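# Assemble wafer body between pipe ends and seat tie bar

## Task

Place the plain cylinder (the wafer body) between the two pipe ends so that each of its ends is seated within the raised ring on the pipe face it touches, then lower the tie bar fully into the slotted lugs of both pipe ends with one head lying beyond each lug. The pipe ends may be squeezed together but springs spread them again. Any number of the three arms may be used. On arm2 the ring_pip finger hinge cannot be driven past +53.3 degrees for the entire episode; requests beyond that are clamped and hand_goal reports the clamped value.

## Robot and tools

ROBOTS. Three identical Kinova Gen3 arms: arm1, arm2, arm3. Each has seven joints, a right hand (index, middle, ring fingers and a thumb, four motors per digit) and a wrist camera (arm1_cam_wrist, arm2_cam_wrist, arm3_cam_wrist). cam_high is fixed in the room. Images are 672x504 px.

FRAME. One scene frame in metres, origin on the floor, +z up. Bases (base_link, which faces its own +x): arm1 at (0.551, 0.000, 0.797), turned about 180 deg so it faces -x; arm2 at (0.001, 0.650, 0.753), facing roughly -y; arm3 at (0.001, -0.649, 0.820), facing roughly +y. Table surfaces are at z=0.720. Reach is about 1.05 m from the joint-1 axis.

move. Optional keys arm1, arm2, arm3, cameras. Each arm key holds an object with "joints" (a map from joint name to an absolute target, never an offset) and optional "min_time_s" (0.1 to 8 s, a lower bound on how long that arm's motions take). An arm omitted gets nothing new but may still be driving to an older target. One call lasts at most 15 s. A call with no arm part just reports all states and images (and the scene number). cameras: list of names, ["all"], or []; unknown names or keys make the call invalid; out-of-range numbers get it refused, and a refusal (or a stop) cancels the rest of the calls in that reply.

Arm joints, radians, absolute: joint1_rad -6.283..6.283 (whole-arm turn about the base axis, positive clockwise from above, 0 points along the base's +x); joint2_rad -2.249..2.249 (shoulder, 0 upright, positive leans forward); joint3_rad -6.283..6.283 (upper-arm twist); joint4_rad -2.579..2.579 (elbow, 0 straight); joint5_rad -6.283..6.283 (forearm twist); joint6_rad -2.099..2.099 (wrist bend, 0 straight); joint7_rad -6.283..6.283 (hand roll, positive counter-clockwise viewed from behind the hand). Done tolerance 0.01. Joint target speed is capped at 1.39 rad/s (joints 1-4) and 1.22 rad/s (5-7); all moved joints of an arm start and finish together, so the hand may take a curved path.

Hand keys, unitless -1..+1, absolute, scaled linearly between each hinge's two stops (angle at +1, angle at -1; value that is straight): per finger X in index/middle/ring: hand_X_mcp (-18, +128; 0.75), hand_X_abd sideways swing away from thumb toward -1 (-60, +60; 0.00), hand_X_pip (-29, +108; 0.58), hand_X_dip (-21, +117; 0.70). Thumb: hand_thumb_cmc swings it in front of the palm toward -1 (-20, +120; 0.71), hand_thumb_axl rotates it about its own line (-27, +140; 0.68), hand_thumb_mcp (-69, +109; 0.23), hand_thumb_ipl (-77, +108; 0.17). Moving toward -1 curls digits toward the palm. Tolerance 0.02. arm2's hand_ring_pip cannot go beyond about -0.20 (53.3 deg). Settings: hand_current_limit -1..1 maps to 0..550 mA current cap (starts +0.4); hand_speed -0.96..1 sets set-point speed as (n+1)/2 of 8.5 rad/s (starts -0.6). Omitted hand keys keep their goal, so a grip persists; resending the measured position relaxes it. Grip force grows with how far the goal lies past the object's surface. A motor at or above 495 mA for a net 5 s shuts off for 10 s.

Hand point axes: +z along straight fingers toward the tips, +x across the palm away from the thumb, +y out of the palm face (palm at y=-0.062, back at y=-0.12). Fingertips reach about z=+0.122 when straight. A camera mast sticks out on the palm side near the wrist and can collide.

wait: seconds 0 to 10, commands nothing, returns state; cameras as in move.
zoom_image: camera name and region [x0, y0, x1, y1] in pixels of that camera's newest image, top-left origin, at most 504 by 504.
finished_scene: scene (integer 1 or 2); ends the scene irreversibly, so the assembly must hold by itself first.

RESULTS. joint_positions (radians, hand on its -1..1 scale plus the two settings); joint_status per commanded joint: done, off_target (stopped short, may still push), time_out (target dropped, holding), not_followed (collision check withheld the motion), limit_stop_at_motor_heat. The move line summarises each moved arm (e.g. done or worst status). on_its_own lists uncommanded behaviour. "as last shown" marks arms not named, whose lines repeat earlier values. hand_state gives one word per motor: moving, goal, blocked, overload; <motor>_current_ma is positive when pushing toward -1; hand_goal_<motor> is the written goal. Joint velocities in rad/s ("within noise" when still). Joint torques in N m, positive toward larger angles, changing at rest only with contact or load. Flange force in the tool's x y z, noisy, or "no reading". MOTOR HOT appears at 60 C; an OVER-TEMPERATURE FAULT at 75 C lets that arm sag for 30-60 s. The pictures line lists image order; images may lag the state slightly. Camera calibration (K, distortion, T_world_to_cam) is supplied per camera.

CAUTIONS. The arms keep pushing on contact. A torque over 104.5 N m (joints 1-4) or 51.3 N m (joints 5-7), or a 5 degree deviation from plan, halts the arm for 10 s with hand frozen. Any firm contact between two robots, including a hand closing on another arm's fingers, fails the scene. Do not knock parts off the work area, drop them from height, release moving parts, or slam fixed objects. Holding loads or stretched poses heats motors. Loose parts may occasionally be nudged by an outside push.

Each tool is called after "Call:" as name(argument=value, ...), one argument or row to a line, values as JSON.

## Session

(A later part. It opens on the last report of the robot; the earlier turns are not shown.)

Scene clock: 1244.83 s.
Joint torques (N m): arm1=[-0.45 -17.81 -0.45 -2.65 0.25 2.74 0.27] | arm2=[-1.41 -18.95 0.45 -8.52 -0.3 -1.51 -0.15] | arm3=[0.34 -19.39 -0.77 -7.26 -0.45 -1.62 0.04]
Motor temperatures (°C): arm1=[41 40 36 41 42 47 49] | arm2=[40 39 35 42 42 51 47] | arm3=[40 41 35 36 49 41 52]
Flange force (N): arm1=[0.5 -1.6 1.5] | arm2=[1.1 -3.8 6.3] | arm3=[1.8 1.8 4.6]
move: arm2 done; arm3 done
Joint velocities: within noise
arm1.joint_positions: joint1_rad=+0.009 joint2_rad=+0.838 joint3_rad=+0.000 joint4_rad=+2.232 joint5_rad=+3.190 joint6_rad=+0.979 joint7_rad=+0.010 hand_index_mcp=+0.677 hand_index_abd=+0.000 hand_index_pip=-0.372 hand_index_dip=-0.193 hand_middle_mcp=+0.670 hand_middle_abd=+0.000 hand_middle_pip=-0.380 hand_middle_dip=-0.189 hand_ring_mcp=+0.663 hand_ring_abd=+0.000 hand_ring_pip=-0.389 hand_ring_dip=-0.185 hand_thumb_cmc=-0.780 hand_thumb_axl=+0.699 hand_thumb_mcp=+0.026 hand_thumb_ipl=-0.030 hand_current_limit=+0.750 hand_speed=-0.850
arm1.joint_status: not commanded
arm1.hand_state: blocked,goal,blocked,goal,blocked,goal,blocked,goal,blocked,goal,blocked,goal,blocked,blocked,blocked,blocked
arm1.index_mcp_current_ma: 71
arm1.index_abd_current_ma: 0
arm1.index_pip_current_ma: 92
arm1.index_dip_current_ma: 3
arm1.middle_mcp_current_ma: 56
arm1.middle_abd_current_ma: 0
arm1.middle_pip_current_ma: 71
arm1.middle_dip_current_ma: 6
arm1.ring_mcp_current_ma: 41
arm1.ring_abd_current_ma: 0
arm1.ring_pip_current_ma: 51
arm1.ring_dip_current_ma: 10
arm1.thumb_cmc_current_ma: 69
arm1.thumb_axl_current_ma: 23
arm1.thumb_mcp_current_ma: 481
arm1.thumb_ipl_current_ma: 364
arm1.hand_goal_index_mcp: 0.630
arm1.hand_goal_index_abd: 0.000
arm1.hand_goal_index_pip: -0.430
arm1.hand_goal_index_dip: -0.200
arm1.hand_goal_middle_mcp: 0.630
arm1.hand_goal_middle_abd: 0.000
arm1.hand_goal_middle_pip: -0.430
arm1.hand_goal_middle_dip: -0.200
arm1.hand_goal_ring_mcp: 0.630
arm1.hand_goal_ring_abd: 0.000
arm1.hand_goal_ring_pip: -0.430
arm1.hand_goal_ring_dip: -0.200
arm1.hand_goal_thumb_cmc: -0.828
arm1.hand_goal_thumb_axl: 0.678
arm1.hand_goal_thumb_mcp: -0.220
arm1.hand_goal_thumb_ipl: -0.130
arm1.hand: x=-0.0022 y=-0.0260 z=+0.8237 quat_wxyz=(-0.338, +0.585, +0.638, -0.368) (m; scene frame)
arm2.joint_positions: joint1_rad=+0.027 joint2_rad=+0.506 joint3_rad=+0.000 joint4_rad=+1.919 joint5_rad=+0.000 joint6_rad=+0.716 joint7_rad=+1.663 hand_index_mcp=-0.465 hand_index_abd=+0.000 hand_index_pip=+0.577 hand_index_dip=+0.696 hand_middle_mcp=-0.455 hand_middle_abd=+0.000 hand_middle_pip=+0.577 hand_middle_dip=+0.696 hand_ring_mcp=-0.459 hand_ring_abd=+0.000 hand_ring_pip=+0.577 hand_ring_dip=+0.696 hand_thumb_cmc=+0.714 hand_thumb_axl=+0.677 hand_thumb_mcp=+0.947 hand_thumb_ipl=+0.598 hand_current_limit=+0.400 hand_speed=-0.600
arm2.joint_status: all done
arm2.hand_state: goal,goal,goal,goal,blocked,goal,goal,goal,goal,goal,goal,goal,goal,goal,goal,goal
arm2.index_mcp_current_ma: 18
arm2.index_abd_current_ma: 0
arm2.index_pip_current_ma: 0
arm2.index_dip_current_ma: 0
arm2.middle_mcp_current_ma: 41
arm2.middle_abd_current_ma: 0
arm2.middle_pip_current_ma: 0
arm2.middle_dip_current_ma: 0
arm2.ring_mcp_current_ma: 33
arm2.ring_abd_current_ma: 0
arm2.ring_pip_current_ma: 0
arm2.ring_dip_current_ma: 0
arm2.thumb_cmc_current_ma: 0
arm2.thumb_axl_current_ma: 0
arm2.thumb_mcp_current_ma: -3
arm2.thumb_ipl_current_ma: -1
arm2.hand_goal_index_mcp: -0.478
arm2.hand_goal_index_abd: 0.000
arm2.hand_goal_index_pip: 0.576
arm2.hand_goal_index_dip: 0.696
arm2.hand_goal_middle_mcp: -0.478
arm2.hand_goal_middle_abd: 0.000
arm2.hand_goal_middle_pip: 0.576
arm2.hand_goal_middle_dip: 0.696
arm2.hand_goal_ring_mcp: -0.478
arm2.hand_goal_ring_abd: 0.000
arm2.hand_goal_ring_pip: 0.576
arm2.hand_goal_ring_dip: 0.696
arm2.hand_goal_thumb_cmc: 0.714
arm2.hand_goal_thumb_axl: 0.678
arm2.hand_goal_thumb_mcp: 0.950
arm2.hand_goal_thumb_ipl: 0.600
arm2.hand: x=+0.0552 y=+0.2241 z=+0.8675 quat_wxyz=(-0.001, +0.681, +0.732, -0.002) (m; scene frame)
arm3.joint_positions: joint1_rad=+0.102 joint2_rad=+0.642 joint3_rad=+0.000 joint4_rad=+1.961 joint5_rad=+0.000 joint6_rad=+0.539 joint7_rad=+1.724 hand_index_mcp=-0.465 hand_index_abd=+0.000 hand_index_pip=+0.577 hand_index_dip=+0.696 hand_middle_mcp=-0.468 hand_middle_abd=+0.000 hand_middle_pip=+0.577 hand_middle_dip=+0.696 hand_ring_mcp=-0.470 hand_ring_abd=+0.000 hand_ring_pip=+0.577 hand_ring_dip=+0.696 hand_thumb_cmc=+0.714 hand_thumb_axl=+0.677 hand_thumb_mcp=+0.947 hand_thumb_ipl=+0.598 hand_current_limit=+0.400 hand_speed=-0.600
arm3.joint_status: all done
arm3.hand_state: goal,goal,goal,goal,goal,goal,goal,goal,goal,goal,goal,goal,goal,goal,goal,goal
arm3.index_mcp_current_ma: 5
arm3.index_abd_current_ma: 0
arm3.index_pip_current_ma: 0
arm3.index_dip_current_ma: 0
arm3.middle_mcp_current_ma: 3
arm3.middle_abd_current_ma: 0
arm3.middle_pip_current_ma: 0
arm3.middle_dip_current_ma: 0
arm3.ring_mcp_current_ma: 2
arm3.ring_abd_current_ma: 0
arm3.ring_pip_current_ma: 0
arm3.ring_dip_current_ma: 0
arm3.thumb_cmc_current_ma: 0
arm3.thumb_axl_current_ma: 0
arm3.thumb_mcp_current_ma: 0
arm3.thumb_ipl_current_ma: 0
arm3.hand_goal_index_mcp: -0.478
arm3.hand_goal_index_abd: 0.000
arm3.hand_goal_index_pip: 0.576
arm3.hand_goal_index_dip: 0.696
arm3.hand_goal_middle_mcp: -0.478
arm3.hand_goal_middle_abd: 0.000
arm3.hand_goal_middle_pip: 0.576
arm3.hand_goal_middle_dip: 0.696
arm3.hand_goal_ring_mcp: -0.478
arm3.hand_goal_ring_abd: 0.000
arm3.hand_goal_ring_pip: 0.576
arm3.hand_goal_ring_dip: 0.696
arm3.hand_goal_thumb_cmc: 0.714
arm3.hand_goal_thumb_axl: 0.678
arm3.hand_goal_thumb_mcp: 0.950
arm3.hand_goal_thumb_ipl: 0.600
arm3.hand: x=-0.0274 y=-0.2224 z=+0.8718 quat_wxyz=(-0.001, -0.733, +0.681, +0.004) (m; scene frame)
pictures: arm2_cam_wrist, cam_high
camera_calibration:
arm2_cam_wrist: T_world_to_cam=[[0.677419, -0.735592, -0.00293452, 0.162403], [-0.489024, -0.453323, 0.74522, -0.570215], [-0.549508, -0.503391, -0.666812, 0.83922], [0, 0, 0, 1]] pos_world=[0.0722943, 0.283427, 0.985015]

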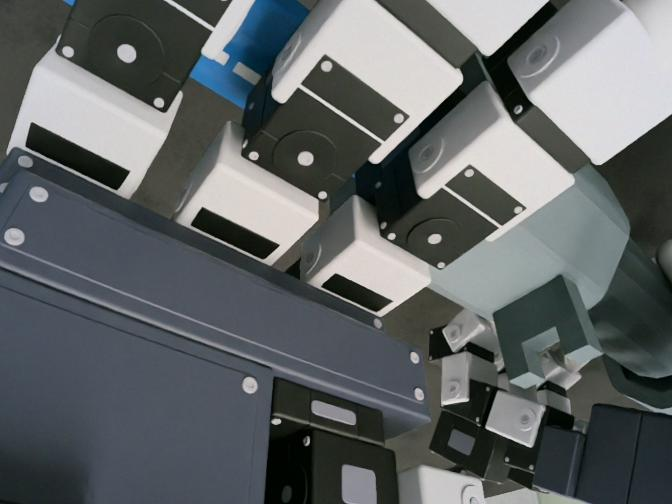

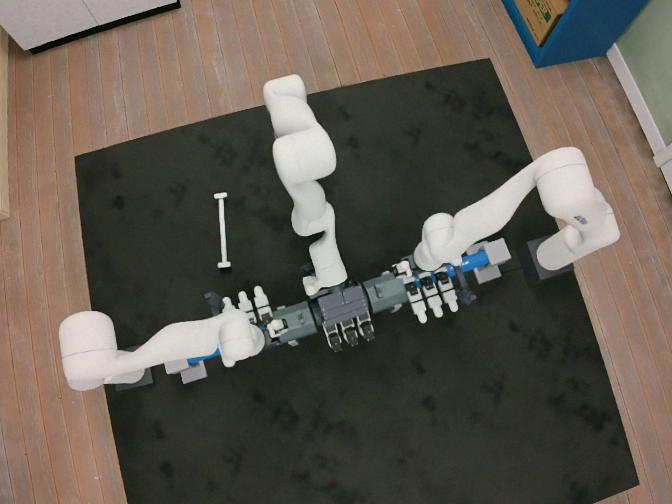

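Call:
move(
  arm3={"joints":{"joint1_rad":0.138,"joint2_rad":0.471,"joint3_rad":0,"joint4_rad":2.194,"joint5_rad":0,"joint6_rad":0.476,"joint7_rad":1.76},"min_time_s":1.5},
  cameras=[],
)

Call:
move(
  arm3={"joints":{"joint1_rad":0.138,"joint2_rad":0.2133,"joint3_rad":0,"joint4_rad":2.0291,"joint5_rad":0,"joint6_rad":0.8992,"joint7_rad":1.76}},
  cameras=[],
)

Call:
move(
  arm3={"joints":{"joint1_rad":-0.4301,"joint2_rad":0.6834,"joint3_rad":0,"joint4_rad":1.3657,"joint5_rad":0,"joint6_rad":1.0925,"joint7_rad":-0.0409}},
  cameras=[],
)

Call:
move(
  arm3={"joints":{"hand_index_mcp":0.753,"hand_middle_mcp":0.753,"hand_ring_mcp":0.753}},
  cameras=["arm3_cam_wrist","cam_high"],
)

Call:
zoom_image(
  camera="arm3_cam_wrist",
  region=[400, 160, 672, 400],
)

Scene clock: 1322.33 s.
Joint torques (N m): arm1=[-0.49 -17.83 -0.5 -2.6 0.2 2.79 0.28] | arm2=[-1.4 -18.97 0.44 -8.48 -0.31 -1.48 -0.14] | arm3=[0.8 -14.73 -0.18 -3.94 -0.1 -0.16 0.22]
Motor temperatures (°C): arm1=[41 40 36 41 42 47 49] | arm2=[40 41 34 40 42 51 47] | arm3=[40 42 35 36 49 41 52]
Flange force (N): arm1=[0.8 -1.8 1.8] | arm2=[1.0 -3.7 6.4] | arm3=[-3.4 2.7 4.7]
move: arm3 done
Joint velocities: within noise
arm1, arm2: as last shown
arm3.joint_positions: joint1_rad=+0.138 joint2_rad=+0.471 joint3_rad=+0.000 joint4_rad=+2.194 joint5_rad=+0.000 joint6_rad=+0.476 joint7_rad=+1.760 hand_index_mcp=-0.463 hand_index_abd=+0.000 hand_index_pip=+0.577 hand_index_dip=+0.696 hand_middle_mcp=-0.468 hand_middle_abd=+0.000 hand_middle_pip=+0.577 hand_middle_dip=+0.696 hand_ring_mcp=-0.470 hand_ring_abd=+0.000 hand_ring_pip=+0.577 hand_ring_dip=+0.696 hand_thumb_cmc=+0.714 hand_thumb_axl=+0.677 hand_thumb_mcp=+0.947 hand_thumb_ipl=+0.598 hand_current_limit=+0.400 hand_speed=-0.600
arm3.joint_status: all done
arm3.hand_state: goal,goal,goal,goal,goal,goal,goal,goal,goal,goal,goal,goal,goal,goal,goal,goal
arm3.index_mcp_current_ma: 6
arm3.index_abd_current_ma: 0
arm3.index_pip_current_ma: 0
arm3.index_dip_current_ma: 0
arm3.middle_mcp_current_ma: 3
arm3.middle_abd_current_ma: 0
arm3.middle_pip_current_ma: 0
arm3.middle_dip_current_ma: 0
arm3.ring_mcp_current_ma: 2
arm3.ring_abd_current_ma: 0
arm3.ring_pip_current_ma: 0
arm3.ring_dip_current_ma: 0
arm3.thumb_cmc_current_ma: 0
arm3.thumb_axl_current_ma: 0
arm3.thumb_mcp_current_ma: 0
arm3.thumb_ipl_current_ma: 0
arm3.hand_goal_index_mcp: -0.478
arm3.hand_goal_index_abd: 0.000
arm3.hand_goal_index_pip: 0.576
arm3.hand_goal_index_dip: 0.696
arm3.hand_goal_middle_mcp: -0.478
arm3.hand_goal_middle_abd: 0.000
arm3.hand_goal_middle_pip: 0.576
arm3.hand_goal_middle_dip: 0.696
arm3.hand_goal_ring_mcp: -0.478
arm3.hand_goal_ring_abd: 0.000
arm3.hand_goal_ring_pip: 0.576
arm3.hand_goal_ring_dip: 0.696
arm3.hand_goal_thumb_cmc: 0.714
arm3.hand_goal_thumb_axl: 0.678
arm3.hand_goal_thumb_mcp: 0.950
arm3.hand_goal_thumb_ipl: 0.600
arm3.hand: x=-0.0216 y=-0.3024 z=+0.9000 quat_wxyz=(-0.001, -0.733, +0.680, +0.004) (m; scene frame)
pictures: none
No camera images: "cameras" was empty.

Scene clock: 1323.77 s.
Joint torques (N m): arm1=[-0.48 -17.72 -0.46 -2.6 0.21 2.79 0.21] | arm2=[-1.42 -18.94 0.45 -8.53 -0.33 -1.51 -0.15] | arm3=[0.82 -12.63 -0.29 -6.67 -0.13 -0.25 0.28]
Motor temperatures (°C): arm1=[41 40 36 41 42 47 49] | arm2=[40 41 34 40 42 51 47] | arm3=[40 42 35 36 49 41 52]
Flange force (N): arm1=[0.7 -2.0 1.6] | arm2=[1.2 -3.8 6.3] | arm3=[-4.4 1.6 2.4]
move: arm3 done
Joint velocities: within noise
arm1, arm2: as last shown
arm3.joint_positions: joint1_rad=+0.138 joint2_rad=+0.213 joint3_rad=+0.000 joint4_rad=+2.029 joint5_rad=+0.000 joint6_rad=+0.899 joint7_rad=+1.760 hand_index_mcp=-0.463 hand_index_abd=+0.000 hand_index_pip=+0.577 hand_index_dip=+0.696 hand_middle_mcp=-0.468 hand_middle_abd=+0.000 hand_middle_pip=+0.577 hand_middle_dip=+0.696 hand_ring_mcp=-0.469 hand_ring_abd=+0.000 hand_ring_pip=+0.577 hand_ring_dip=+0.696 hand_thumb_cmc=+0.714 hand_thumb_axl=+0.677 hand_thumb_mcp=+0.947 hand_thumb_ipl=+0.598 hand_current_limit=+0.400 hand_speed=-0.600
arm3.joint_status: all done
arm3.hand_state: goal,goal,goal,goal,goal,goal,goal,goal,goal,goal,goal,goal,goal,goal,goal,goal
arm3.index_mcp_current_ma: 6
arm3.index_abd_current_ma: 0
arm3.index_pip_current_ma: 0
arm3.index_dip_current_ma: 0
arm3.middle_mcp_current_ma: 3
arm3.middle_abd_current_ma: 0
arm3.middle_pip_current_ma: 0
arm3.middle_dip_current_ma: 0
arm3.ring_mcp_current_ma: 2
arm3.ring_abd_current_ma: 0
arm3.ring_pip_current_ma: 0
arm3.ring_dip_current_ma: 0
arm3.thumb_cmc_current_ma: 0
arm3.thumb_axl_current_ma: 0
arm3.thumb_mcp_current_ma: 0
arm3.thumb_ipl_current_ma: 0
arm3.hand_goal_index_mcp: -0.478
arm3.hand_goal_index_abd: 0.000
arm3.hand_goal_index_pip: 0.576
arm3.hand_goal_index_dip: 0.696
arm3.hand_goal_middle_mcp: -0.478
arm3.hand_goal_middle_abd: 0.000
arm3.hand_goal_middle_pip: 0.576
arm3.hand_goal_middle_dip: 0.696
arm3.hand_goal_ring_mcp: -0.478
arm3.hand_goal_ring_abd: 0.000
arm3.hand_goal_ring_pip: 0.576
arm3.hand_goal_ring_dip: 0.696
arm3.hand_goal_thumb_cmc: 0.714
arm3.hand_goal_thumb_axl: 0.678
arm3.hand_goal_thumb_mcp: 0.950
arm3.hand_goal_thumb_ipl: 0.600
arm3.hand: x=-0.0208 y=-0.3029 z=+1.0200 quat_wxyz=(-0.001, -0.733, +0.680, +0.004) (m; scene frame)
pictures: none
No camera images: "cameras" was empty.

Scene clock: 1326.17 s.
Joint torques (N m): arm1=[-0.4 -17.79 -0.48 -2.63 0.21 2.77 0.24] | arm2=[-1.4 -18.93 0.42 -8.55 -0.28 -1.5 -0.16] | arm3=[0.75 -22.11 0.07 -8 0 -0.49 0.26]
Motor temperatures (°C): arm1=[41 40 36 41 42 47 49] | arm2=[40 41 34 40 42 51 47] | arm3=[40 42 35 36 49 41 52]
Flange force (N): arm1=[0.5 -1.8 1.6] | arm2=[1.3 -3.8 6.3] | arm3=[2.0 4.0 2.1]
move: arm3 done
Joint velocities: within noise
arm1, arm2: as last shown
arm3.joint_positions: joint1_rad=-0.430 joint2_rad=+0.683 joint3_rad=+0.000 joint4_rad=+1.366 joint5_rad=+0.000 joint6_rad=+1.092 joint7_rad=-0.041 hand_index_mcp=-0.463 hand_index_abd=+0.000 hand_index_pip=+0.577 hand_index_dip=+0.696 hand_middle_mcp=-0.468 hand_middle_abd=+0.000 hand_middle_pip=+0.577 hand_middle_dip=+0.696 hand_ring_mcp=-0.469 hand_ring_abd=+0.000 hand_ring_pip=+0.577 hand_ring_dip=+0.696 hand_thumb_cmc=+0.714 hand_thumb_axl=+0.677 hand_thumb_mcp=+0.947 hand_thumb_ipl=+0.598 hand_current_limit=+0.400 hand_speed=-0.600
arm3.joint_status: all done
arm3.hand_state: goal,goal,goal,goal,goal,goal,goal,goal,goal,goal,goal,goal,goal,goal,goal,goal
arm3.index_mcp_current_ma: 6
arm3.index_abd_current_ma: 0
arm3.index_pip_current_ma: 0
arm3.index_dip_current_ma: 0
arm3.middle_mcp_current_ma: 3
arm3.middle_abd_current_ma: 0
arm3.middle_pip_current_ma: 0
arm3.middle_dip_current_ma: 0
arm3.ring_mcp_current_ma: 2
arm3.ring_abd_current_ma: 0
arm3.ring_pip_current_ma: 0
arm3.ring_dip_current_ma: 0
arm3.thumb_cmc_current_ma: 0
arm3.thumb_axl_current_ma: 0
arm3.thumb_mcp_current_ma: 0
arm3.thumb_ipl_current_ma: 0
arm3.hand_goal_index_mcp: -0.478
arm3.hand_goal_index_abd: 0.000
arm3.hand_goal_index_pip: 0.576
arm3.hand_goal_index_dip: 0.696
arm3.hand_goal_middle_mcp: -0.478
arm3.hand_goal_middle_abd: 0.000
arm3.hand_goal_middle_pip: 0.576
arm3.hand_goal_middle_dip: 0.696
arm3.hand_goal_ring_mcp: -0.478
arm3.hand_goal_ring_abd: 0.000
arm3.hand_goal_ring_pip: 0.576
arm3.hand_goal_ring_dip: 0.696
arm3.hand_goal_thumb_cmc: 0.714
arm3.hand_goal_thumb_axl: 0.678
arm3.hand_goal_thumb_mcp: 0.950
arm3.hand_goal_thumb_ipl: 0.600
arm3.hand: x=-0.2271 y=-0.0616 z=+0.9882 quat_wxyz=(-0.003, -0.205, +0.979, +0.002) (m; scene frame)
pictures: none
No camera images: "cameras" was empty.

Scene clock: 1327.53 s.
Joint torques (N m): arm1=[-0.46 -17.78 -0.46 -2.67 0.18 2.79 0.25] | arm2=[-1.38 -18.95 0.43 -8.54 -0.34 -1.49 -0.16] | arm3=[0.78 -21.9 -0.02 -7.7 0.05 -0.29 0.28]
Motor temperatures (°C): arm1=[41 40 36 41 42 47 49] | arm2=[40 41 34 40 42 51 47] | arm3=[40 42 35 36 49 41 52]
Flange force (N): arm1=[0.7 -1.8 1.5] | arm2=[1.2 -3.7 6.4] | arm3=[2.1 4.4 1.9]
move: arm3 done
Joint velocities: within noise
arm1, arm2: as last shown
arm3.joint_positions: joint1_rad=-0.430 joint2_rad=+0.683 joint3_rad=+0.000 joint4_rad=+1.366 joint5_rad=+0.000 joint6_rad=+1.093 joint7_rad=-0.041 hand_index_mcp=+0.750 hand_index_abd=+0.000 hand_index_pip=+0.577 hand_index_dip=+0.696 hand_middle_mcp=+0.750 hand_middle_abd=+0.000 hand_middle_pip=+0.577 hand_middle_dip=+0.696 hand_ring_mcp=+0.750 hand_ring_abd=+0.000 hand_ring_pip=+0.577 hand_ring_dip=+0.696 hand_thumb_cmc=+0.714 hand_thumb_axl=+0.677 hand_thumb_mcp=+0.947 hand_thumb_ipl=+0.598 hand_current_limit=+0.400 hand_speed=-0.600
arm3.joint_status: all done
arm3.hand_state: goal,goal,goal,goal,goal,goal,goal,goal,goal,goal,goal,goal,goal,goal,goal,goal
arm3.index_mcp_current_ma: -1
arm3.index_abd_current_ma: 0
arm3.index_pip_current_ma: 0
arm3.index_dip_current_ma: 0
arm3.middle_mcp_current_ma: 0
arm3.middle_abd_current_ma: 0
arm3.middle_pip_current_ma: 0
arm3.middle_dip_current_ma: 0
arm3.ring_mcp_current_ma: -1
arm3.ring_abd_current_ma: 0
arm3.ring_pip_current_ma: 0
arm3.ring_dip_current_ma: 0
arm3.thumb_cmc_current_ma: 0
arm3.thumb_axl_current_ma: 0
arm3.thumb_mcp_current_ma: 0
arm3.thumb_ipl_current_ma: 0
arm3.hand_goal_index_mcp: 0.754
arm3.hand_goal_index_abd: 0.000
arm3.hand_goal_index_pip: 0.576
arm3.hand_goal_index_dip: 0.696
arm3.hand_goal_middle_mcp: 0.754
arm3.hand_goal_middle_abd: 0.000
arm3.hand_goal_middle_pip: 0.576
arm3.hand_goal_middle_dip: 0.696
arm3.hand_goal_ring_mcp: 0.754
arm3.hand_goal_ring_abd: 0.000
arm3.hand_goal_ring_pip: 0.576
arm3.hand_goal_ring_dip: 0.696
arm3.hand_goal_thumb_cmc: 0.714
arm3.hand_goal_thumb_axl: 0.678
arm3.hand_goal_thumb_mcp: 0.950
arm3.hand_goal_thumb_ipl: 0.600
arm3.hand: x=-0.2271 y=-0.0616 z=+0.9882 quat_wxyz=(-0.003, -0.205, +0.979, +0.002) (m; scene frame)
pictures: arm3_cam_wrist, cam_high
camera_calibration:
arm3_cam_wrist: T_world_to_cam=[[0.508414, 0.860985, -0.0148323, 0.220522], [0.619375, -0.353668, 0.700923, -0.6175], [0.598239, -0.365546, -0.713082, 0.943838], [0, 0, 0, 1]] pos_world=[-0.294293, -0.0632402, 1.10913]

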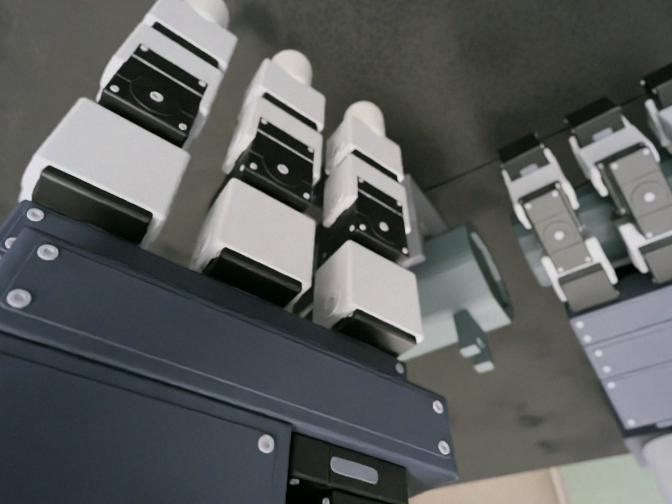

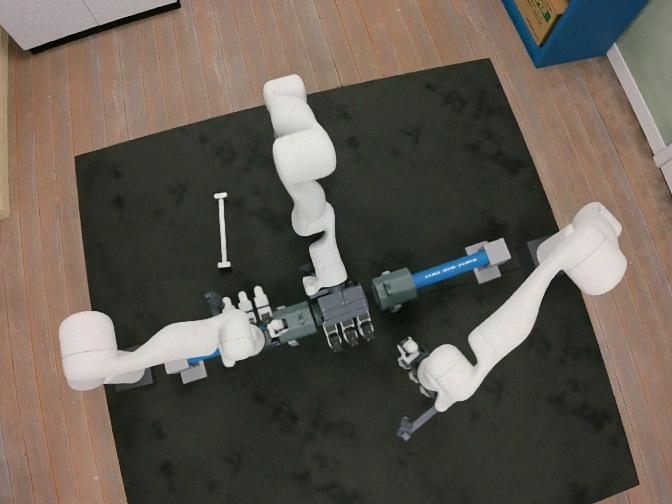

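Scaled by 1.853.

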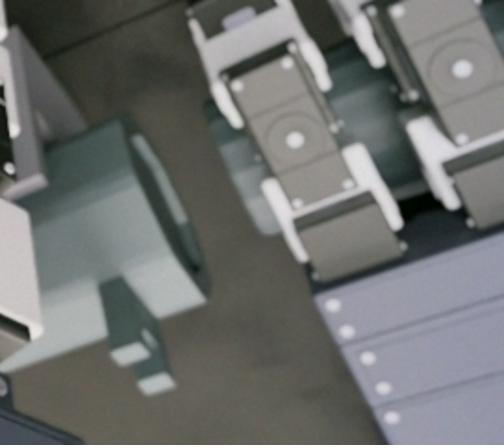

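Call:
zoom_image(
  camera="arm3_cam_wrist",
  region=[440, 190, 600, 350],
)

Scaled by 3.150.

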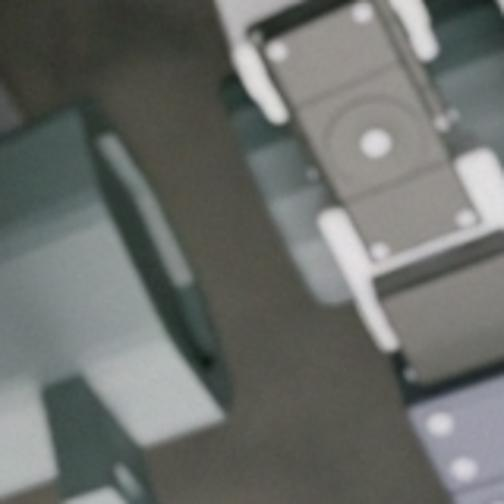

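Call:
move(
  arm3={"joints":{"joint1_rad":-0.3204,"joint2_rad":1.0096,"joint3_rad":0,"joint4_rad":0.6985,"joint5_rad":0,"joint6_rad":1.4335,"joint7_rad":0.2608}},
  cameras=["arm3_cam_wrist","cam_high"],
)

Call:
zoom_image(
  camera="arm3_cam_wrist",
  region=[430, 170, 610, 350],
)

Call:
zoom_image(
  camera="cam_high",
  region=[290, 280, 340, 340],
)

Scene clock: 1364.77 s.
Joint torques (N m): arm1=[-0.43 -17.76 -0.51 -2.66 0.21 2.71 0.28] | arm2=[-1.4 -19.01 0.46 -8.54 -0.32 -1.48 -0.13] | arm3=[0.74 -26.99 0.09 -8.65 0 -0.29 0.26]
Motor temperatures (°C): arm1=[41 40 36 41 42 46 49] | arm2=[40 42 34 39 42 51 47] | arm3=[40 42 35 36 49 41 52]
Flange force (N): arm1=[0.6 -1.6 1.4] | arm2=[1.1 -3.7 6.5] | arm3=[-0.4 7.1 0.9]
move: arm3 done
Joint velocities: within noise
arm1, arm2: as last shown
arm3.joint_positions: joint1_rad=-0.320 joint2_rad=+1.010 joint3_rad=+0.000 joint4_rad=+0.699 joint5_rad=+0.000 joint6_rad=+1.433 joint7_rad=+0.261 hand_index_mcp=+0.750 hand_index_abd=+0.000 hand_index_pip=+0.577 hand_index_dip=+0.696 hand_middle_mcp=+0.750 hand_middle_abd=+0.000 hand_middle_pip=+0.577 hand_middle_dip=+0.696 hand_ring_mcp=+0.750 hand_ring_abd=+0.000 hand_ring_pip=+0.577 hand_ring_dip=+0.696 hand_thumb_cmc=+0.714 hand_thumb_axl=+0.677 hand_thumb_mcp=+0.947 hand_thumb_ipl=+0.598 hand_current_limit=+0.400 hand_speed=-0.600
arm3.joint_status: all done
arm3.hand_state: goal,goal,goal,goal,goal,goal,goal,goal,goal,goal,goal,goal,goal,goal,goal,goal
arm3.index_mcp_current_ma: 0
arm3.index_abd_current_ma: 0
arm3.index_pip_current_ma: 0
arm3.index_dip_current_ma: 0
arm3.middle_mcp_current_ma: 0
arm3.middle_abd_current_ma: 0
arm3.middle_pip_current_ma: 0
arm3.middle_dip_current_ma: 0
arm3.ring_mcp_current_ma: -1
arm3.ring_abd_current_ma: 0
arm3.ring_pip_current_ma: 0
arm3.ring_dip_current_ma: 0
arm3.thumb_cmc_current_ma: 0
arm3.thumb_axl_current_ma: 0
arm3.thumb_mcp_current_ma: 0
arm3.thumb_ipl_current_ma: 0
arm3.hand_goal_index_mcp: 0.754
arm3.hand_goal_index_abd: 0.000
arm3.hand_goal_index_pip: 0.576
arm3.hand_goal_index_dip: 0.696
arm3.hand_goal_middle_mcp: 0.754
arm3.hand_goal_middle_abd: 0.000
arm3.hand_goal_middle_pip: 0.576
arm3.hand_goal_middle_dip: 0.696
arm3.hand_goal_ring_mcp: 0.754
arm3.hand_goal_ring_abd: 0.000
arm3.hand_goal_ring_pip: 0.576
arm3.hand_goal_ring_dip: 0.696
arm3.hand_goal_thumb_cmc: 0.714
arm3.hand_goal_thumb_axl: 0.678
arm3.hand_goal_thumb_mcp: 0.950
arm3.hand_goal_thumb_ipl: 0.600
arm3.hand: x=-0.2287 y=+0.0706 z=+0.9880 quat_wxyz=(-0.003, -0.297, +0.955, +0.003) (m; scene frame)
pictures: arm3_cam_wrist, cam_high
camera_calibration:
arm3_cam_wrist: T_world_to_cam=[[0.334928, 0.942149, -0.0133983, 0.0606822], [0.675109, -0.230029, 0.700939, -0.565648], [0.657307, -0.243809, -0.713096, 0.997943], [0, 0, 0, 1]] pos_world=[-0.294405, 0.0560208, 1.10893]

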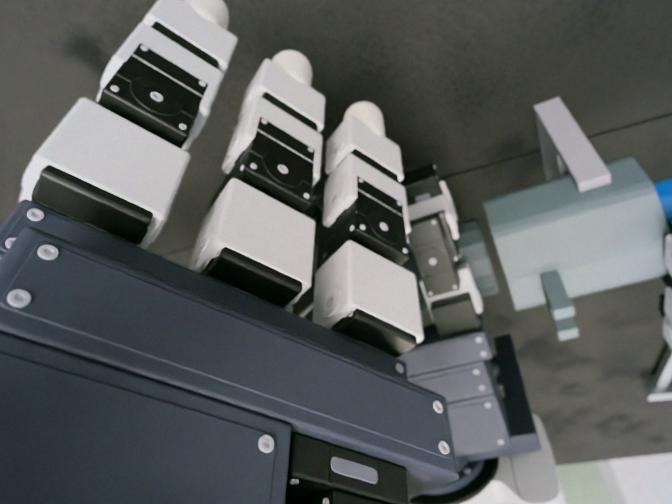

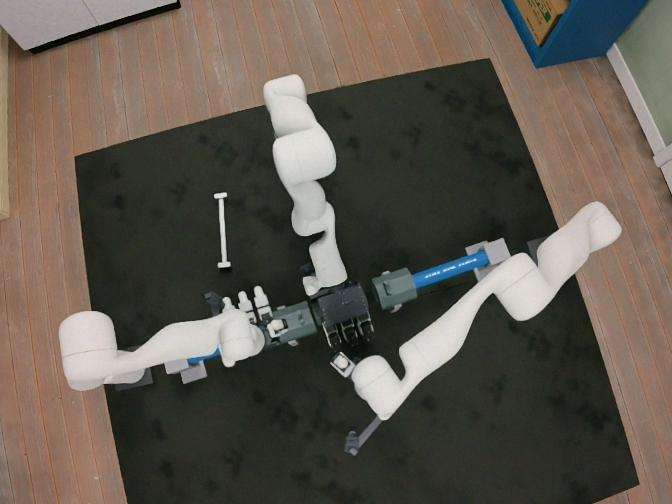

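Scaled by 2.800.

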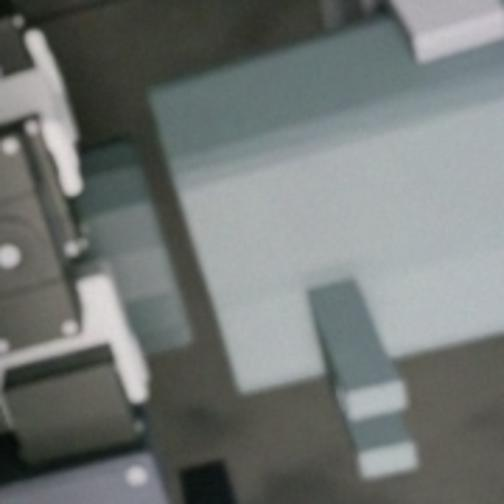

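Scaled by 8.400.

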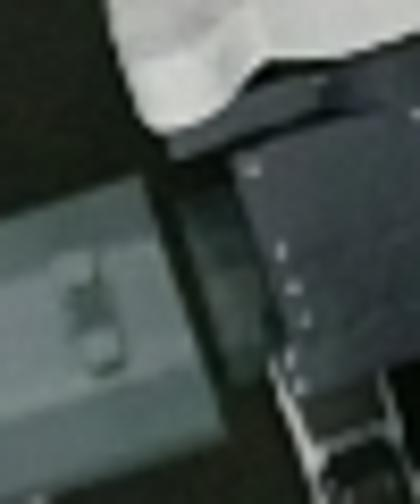

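Call:
move(
  arm1={"joints":{"joint1_rad":0.0038,"joint2_rad":0.8182,"joint3_rad":0,"joint4_rad":2.2283,"joint5_rad":3.1968,"joint6_rad":0.9524,"joint7_rad":0.0438},"min_time_s":2},
  cameras=["arm3_cam_wrist","cam_high","arm2_cam_wrist"],
)

Call:
zoom_image(
  camera="arm3_cam_wrist",
  region=[430, 170, 610, 350],
)

Call:
zoom_image(
  camera="cam_high",
  region=[290, 280, 340, 340],
)

Call:
zoom_image(
  camera="arm2_cam_wrist",
  region=[572, 210, 672, 420],
)

Scene clock: 1499.70 s.
Joint torques (N m): arm1=[-0.48 -17.67 -0.49 -2.82 0.24 2.77 0.22] | arm2=[-1.36 -18.95 0.4 -8.56 -0.31 -1.48 -0.16] | arm3=[0.65 -26.95 0.13 -8.61 0.03 -0.29 0.25]
Motor temperatures (°C): arm1=[41 40 35 41 42 46 49] | arm2=[40 43 34 38 42 51 47] | arm3=[40 43 35 36 49 40 52]
Flange force (N): arm1=[0.6 -1.9 1.5] | arm2=[1.3 -3.7 6.4] | arm3=[-0.5 7.2 0.8]
move: arm1 done
Joint velocities: within noise
arm1.joint_positions: joint1_rad=+0.004 joint2_rad=+0.818 joint3_rad=+0.000 joint4_rad=+2.228 joint5_rad=+3.197 joint6_rad=+0.952 joint7_rad=+0.044 hand_index_mcp=+0.677 hand_index_abd=+0.000 hand_index_pip=-0.372 hand_index_dip=-0.193 hand_middle_mcp=+0.670 hand_middle_abd=+0.000 hand_middle_pip=-0.380 hand_middle_dip=-0.189 hand_ring_mcp=+0.663 hand_ring_abd=+0.000 hand_ring_pip=-0.389 hand_ring_dip=-0.185 hand_thumb_cmc=-0.780 hand_thumb_axl=+0.699 hand_thumb_mcp=+0.026 hand_thumb_ipl=-0.030 hand_current_limit=+0.750 hand_speed=-0.850
arm1.joint_status: all done
arm1.hand_state: blocked,goal,blocked,goal,blocked,goal,blocked,goal,blocked,goal,blocked,goal,blocked,blocked,blocked,blocked
arm1.index_mcp_current_ma: 71
arm1.index_abd_current_ma: 0
arm1.index_pip_current_ma: 92
arm1.index_dip_current_ma: 3
arm1.middle_mcp_current_ma: 56
arm1.middle_abd_current_ma: 0
arm1.middle_pip_current_ma: 71
arm1.middle_dip_current_ma: 6
arm1.ring_mcp_current_ma: 41
arm1.ring_abd_current_ma: 0
arm1.ring_pip_current_ma: 51
arm1.ring_dip_current_ma: 10
arm1.thumb_cmc_current_ma: 69
arm1.thumb_axl_current_ma: 23
arm1.thumb_mcp_current_ma: 481
arm1.thumb_ipl_current_ma: 364
arm1.hand_goal_index_mcp: 0.630
arm1.hand_goal_index_abd: 0.000
arm1.hand_goal_index_pip: -0.430
arm1.hand_goal_index_dip: -0.200
arm1.hand_goal_middle_mcp: 0.630
arm1.hand_goal_middle_abd: 0.000
arm1.hand_goal_middle_pip: -0.430
arm1.hand_goal_middle_dip: -0.200
arm1.hand_goal_ring_mcp: 0.630
arm1.hand_goal_ring_abd: 0.000
arm1.hand_goal_ring_pip: -0.430
arm1.hand_goal_ring_dip: -0.200
arm1.hand_goal_thumb_cmc: -0.828
arm1.hand_goal_thumb_axl: 0.678
arm1.hand_goal_thumb_mcp: -0.220
arm1.hand_goal_thumb_ipl: -0.130
arm1.hand: x=-0.0027 y=-0.0268 z=+0.8293 quat_wxyz=(-0.341, +0.571, +0.652, -0.363) (m; scene frame)
arm2, arm3: as last shown
arm3.joint_positions: joint1_rad=-0.320 joint2_rad=+1.010 joint3_rad=+0.000 joint4_rad=+0.699 joint5_rad=+0.000 joint6_rad=+1.434 joint7_rad=+0.261 hand_index_mcp=+0.750 hand_index_abd=+0.000 hand_index_pip=+0.577 hand_index_dip=+0.696 hand_middle_mcp=+0.750 hand_middle_abd=+0.000 hand_middle_pip=+0.577 hand_middle_dip=+0.696 hand_ring_mcp=+0.750 hand_ring_abd=+0.000 hand_ring_pip=+0.577 hand_ring_dip=+0.696 hand_thumb_cmc=+0.714 hand_thumb_axl=+0.677 hand_thumb_mcp=+0.947 hand_thumb_ipl=+0.598 hand_current_limit=+0.400 hand_speed=-0.600
arm3.hand: x=-0.2286 y=+0.0706 z=+0.9880 quat_wxyz=(-0.003, -0.297, +0.955, +0.003) (m; scene frame)
pictures: arm2_cam_wrist, arm3_cam_wrist, cam_high
camera_calibration:
arm2_cam_wrist: T_world_to_cam=[[0.677419, -0.735592, -0.00293452, 0.162403], [-0.489024, -0.453323, 0.74522, -0.570215], [-0.549508, -0.503391, -0.666812, 0.83922], [0, 0, 0, 1]] pos_world=[0.0722943, 0.283427, 0.985015]
arm3_cam_wrist: T_world_to_cam=[[0.334926, 0.942147, -0.0135314, 0.060829], [0.675125, -0.229935, 0.700954, -0.565665], [0.65729, -0.243903, -0.713078, 0.997924], [0, 0, 0, 1]] pos_world=[-0.294405, 0.0560212, 1.10893]

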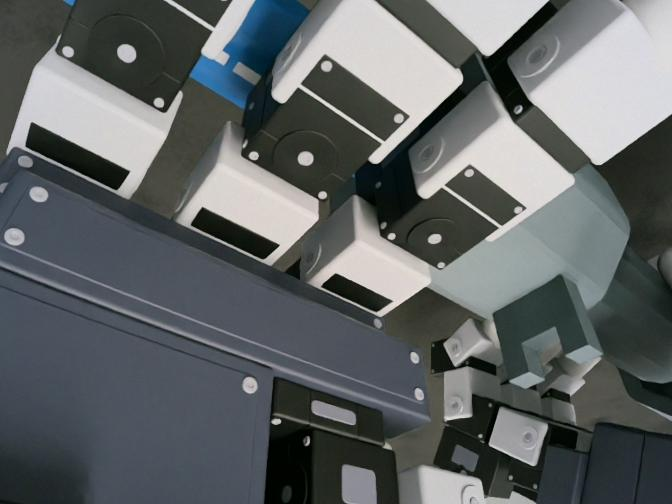

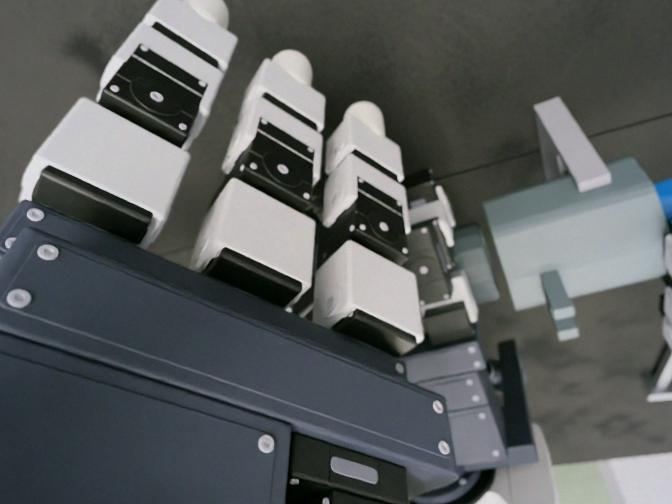

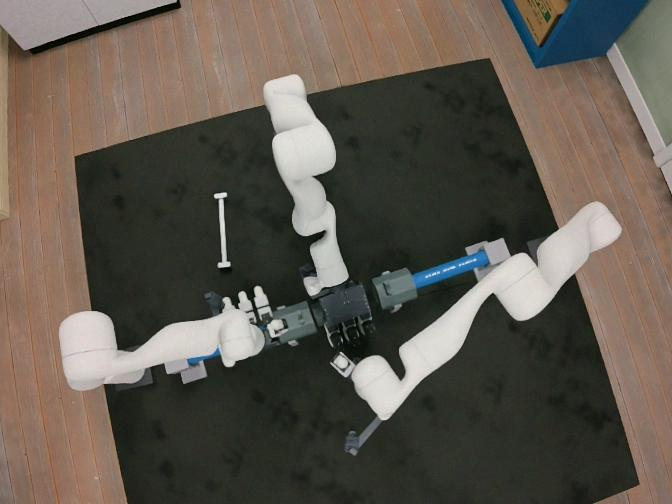

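Scaled by 2.800.

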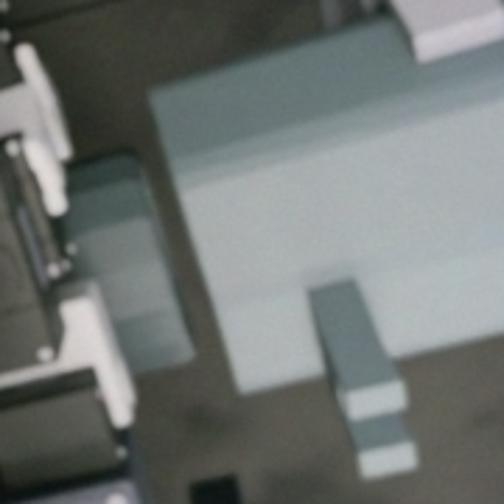

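Scaled by 8.400.

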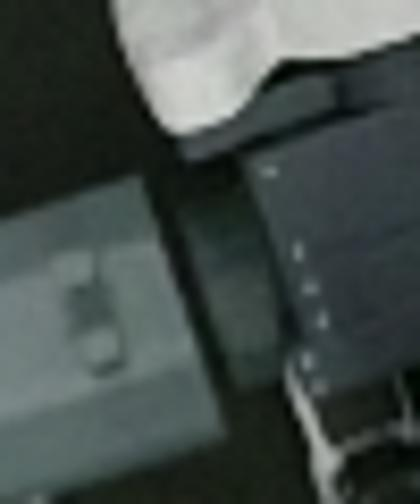

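Scaled by 2.400.

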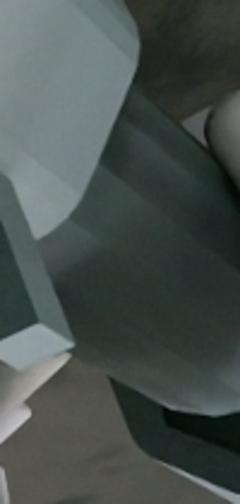

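Call:
move(
  arm3={"joints":{"joint1_rad":-0.4301,"joint2_rad":0.6834,"joint3_rad":0,"joint4_rad":1.3657,"joint5_rad":0,"joint6_rad":1.0925,"joint7_rad":-0.0409}},
  cameras=["arm3_cam_wrist"],
)

Call:
zoom_image(
  camera="arm3_cam_wrist",
  region=[440, 190, 600, 350],
)

Call:
zoom_image(
  camera="arm2_cam_wrist",
  region=[572, 300, 672, 420],
)

Scene clock: 1521.80 s.
Joint torques (N m): arm1=[-0.41 -17.66 -0.52 -2.82 0.21 2.77 0.23] | arm2=[-1.39 -18.95 0.47 -8.57 -0.32 -1.49 -0.14] | arm3=[0.81 -21.88 -0.03 -7.67 0.06 -0.29 0.26]
Motor temperatures (°C): arm1=[41 40 35 41 42 46 49] | arm2=[40 43 34 38 42 51 47] | arm3=[40 43 35 36 49 40 52]
Flange force (N): arm1=[0.5 -1.9 1.5] | arm2=[1.3 -3.7 6.4] | arm3=[2.1 4.5 1.9]
move: arm3 done
Joint velocities: within noise
arm1, arm2: as last shown
arm3.joint_positions: joint1_rad=-0.430 joint2_rad=+0.683 joint3_rad=+0.000 joint4_rad=+1.366 joint5_rad=+0.000 joint6_rad=+1.092 joint7_rad=-0.041 hand_index_mcp=+0.750 hand_index_abd=+0.000 hand_index_pip=+0.577 hand_index_dip=+0.696 hand_middle_mcp=+0.750 hand_middle_abd=+0.000 hand_middle_pip=+0.577 hand_middle_dip=+0.696 hand_ring_mcp=+0.750 hand_ring_abd=+0.000 hand_ring_pip=+0.577 hand_ring_dip=+0.696 hand_thumb_cmc=+0.714 hand_thumb_axl=+0.677 hand_thumb_mcp=+0.947 hand_thumb_ipl=+0.598 hand_current_limit=+0.400 hand_speed=-0.600
arm3.joint_status: all done
arm3.hand_state: goal,goal,goal,goal,goal,goal,goal,goal,goal,goal,goal,goal,goal,goal,goal,goal
arm3.index_mcp_current_ma: 0
arm3.index_abd_current_ma: 0
arm3.index_pip_current_ma: 0
arm3.index_dip_current_ma: 0
arm3.middle_mcp_current_ma: 0
arm3.middle_abd_current_ma: 0
arm3.middle_pip_current_ma: 0
arm3.middle_dip_current_ma: 0
arm3.ring_mcp_current_ma: -1
arm3.ring_abd_current_ma: 0
arm3.ring_pip_current_ma: 0
arm3.ring_dip_current_ma: 0
arm3.thumb_cmc_current_ma: 0
arm3.thumb_axl_current_ma: 0
arm3.thumb_mcp_current_ma: 0
arm3.thumb_ipl_current_ma: 0
arm3.hand_goal_index_mcp: 0.754
arm3.hand_goal_index_abd: 0.000
arm3.hand_goal_index_pip: 0.576
arm3.hand_goal_index_dip: 0.696
arm3.hand_goal_middle_mcp: 0.754
arm3.hand_goal_middle_abd: 0.000
arm3.hand_goal_middle_pip: 0.576
arm3.hand_goal_middle_dip: 0.696
arm3.hand_goal_ring_mcp: 0.754
arm3.hand_goal_ring_abd: 0.000
arm3.hand_goal_ring_pip: 0.576
arm3.hand_goal_ring_dip: 0.696
arm3.hand_goal_thumb_cmc: 0.714
arm3.hand_goal_thumb_axl: 0.678
arm3.hand_goal_thumb_mcp: 0.950
arm3.hand_goal_thumb_ipl: 0.600
arm3.hand: x=-0.2271 y=-0.0616 z=+0.9882 quat_wxyz=(-0.003, -0.205, +0.979, +0.002) (m; scene frame)
pictures: arm3_cam_wrist
camera_calibration:
arm3_cam_wrist: T_world_to_cam=[[0.508412, 0.860985, -0.0149031, 0.220686], [0.61948, -0.353672, 0.700828, -0.6174], [0.598132, -0.365542, -0.713174, 0.943872], [0, 0, 0, 1]] pos_world=[-0.294292, -0.0633402, 1.10913]

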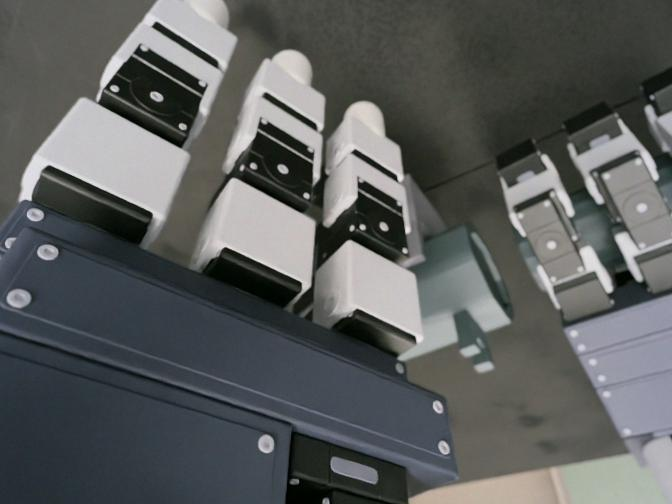

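Scaled by 3.150.

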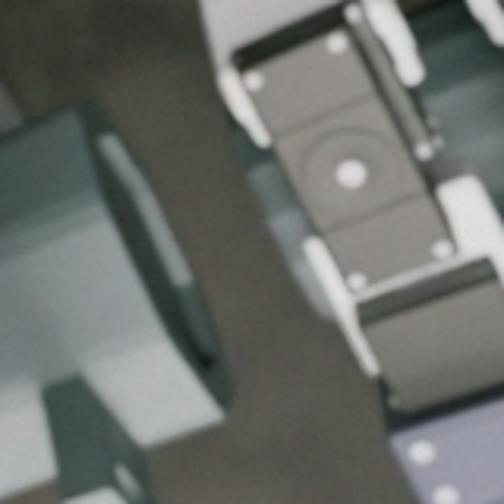

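This scene's latest camera images include none from arm2_cam_wrist. They are from: arm3_cam_wrist. arm2_cam_wrist's image comes with the result of a call that names it in "cameras".


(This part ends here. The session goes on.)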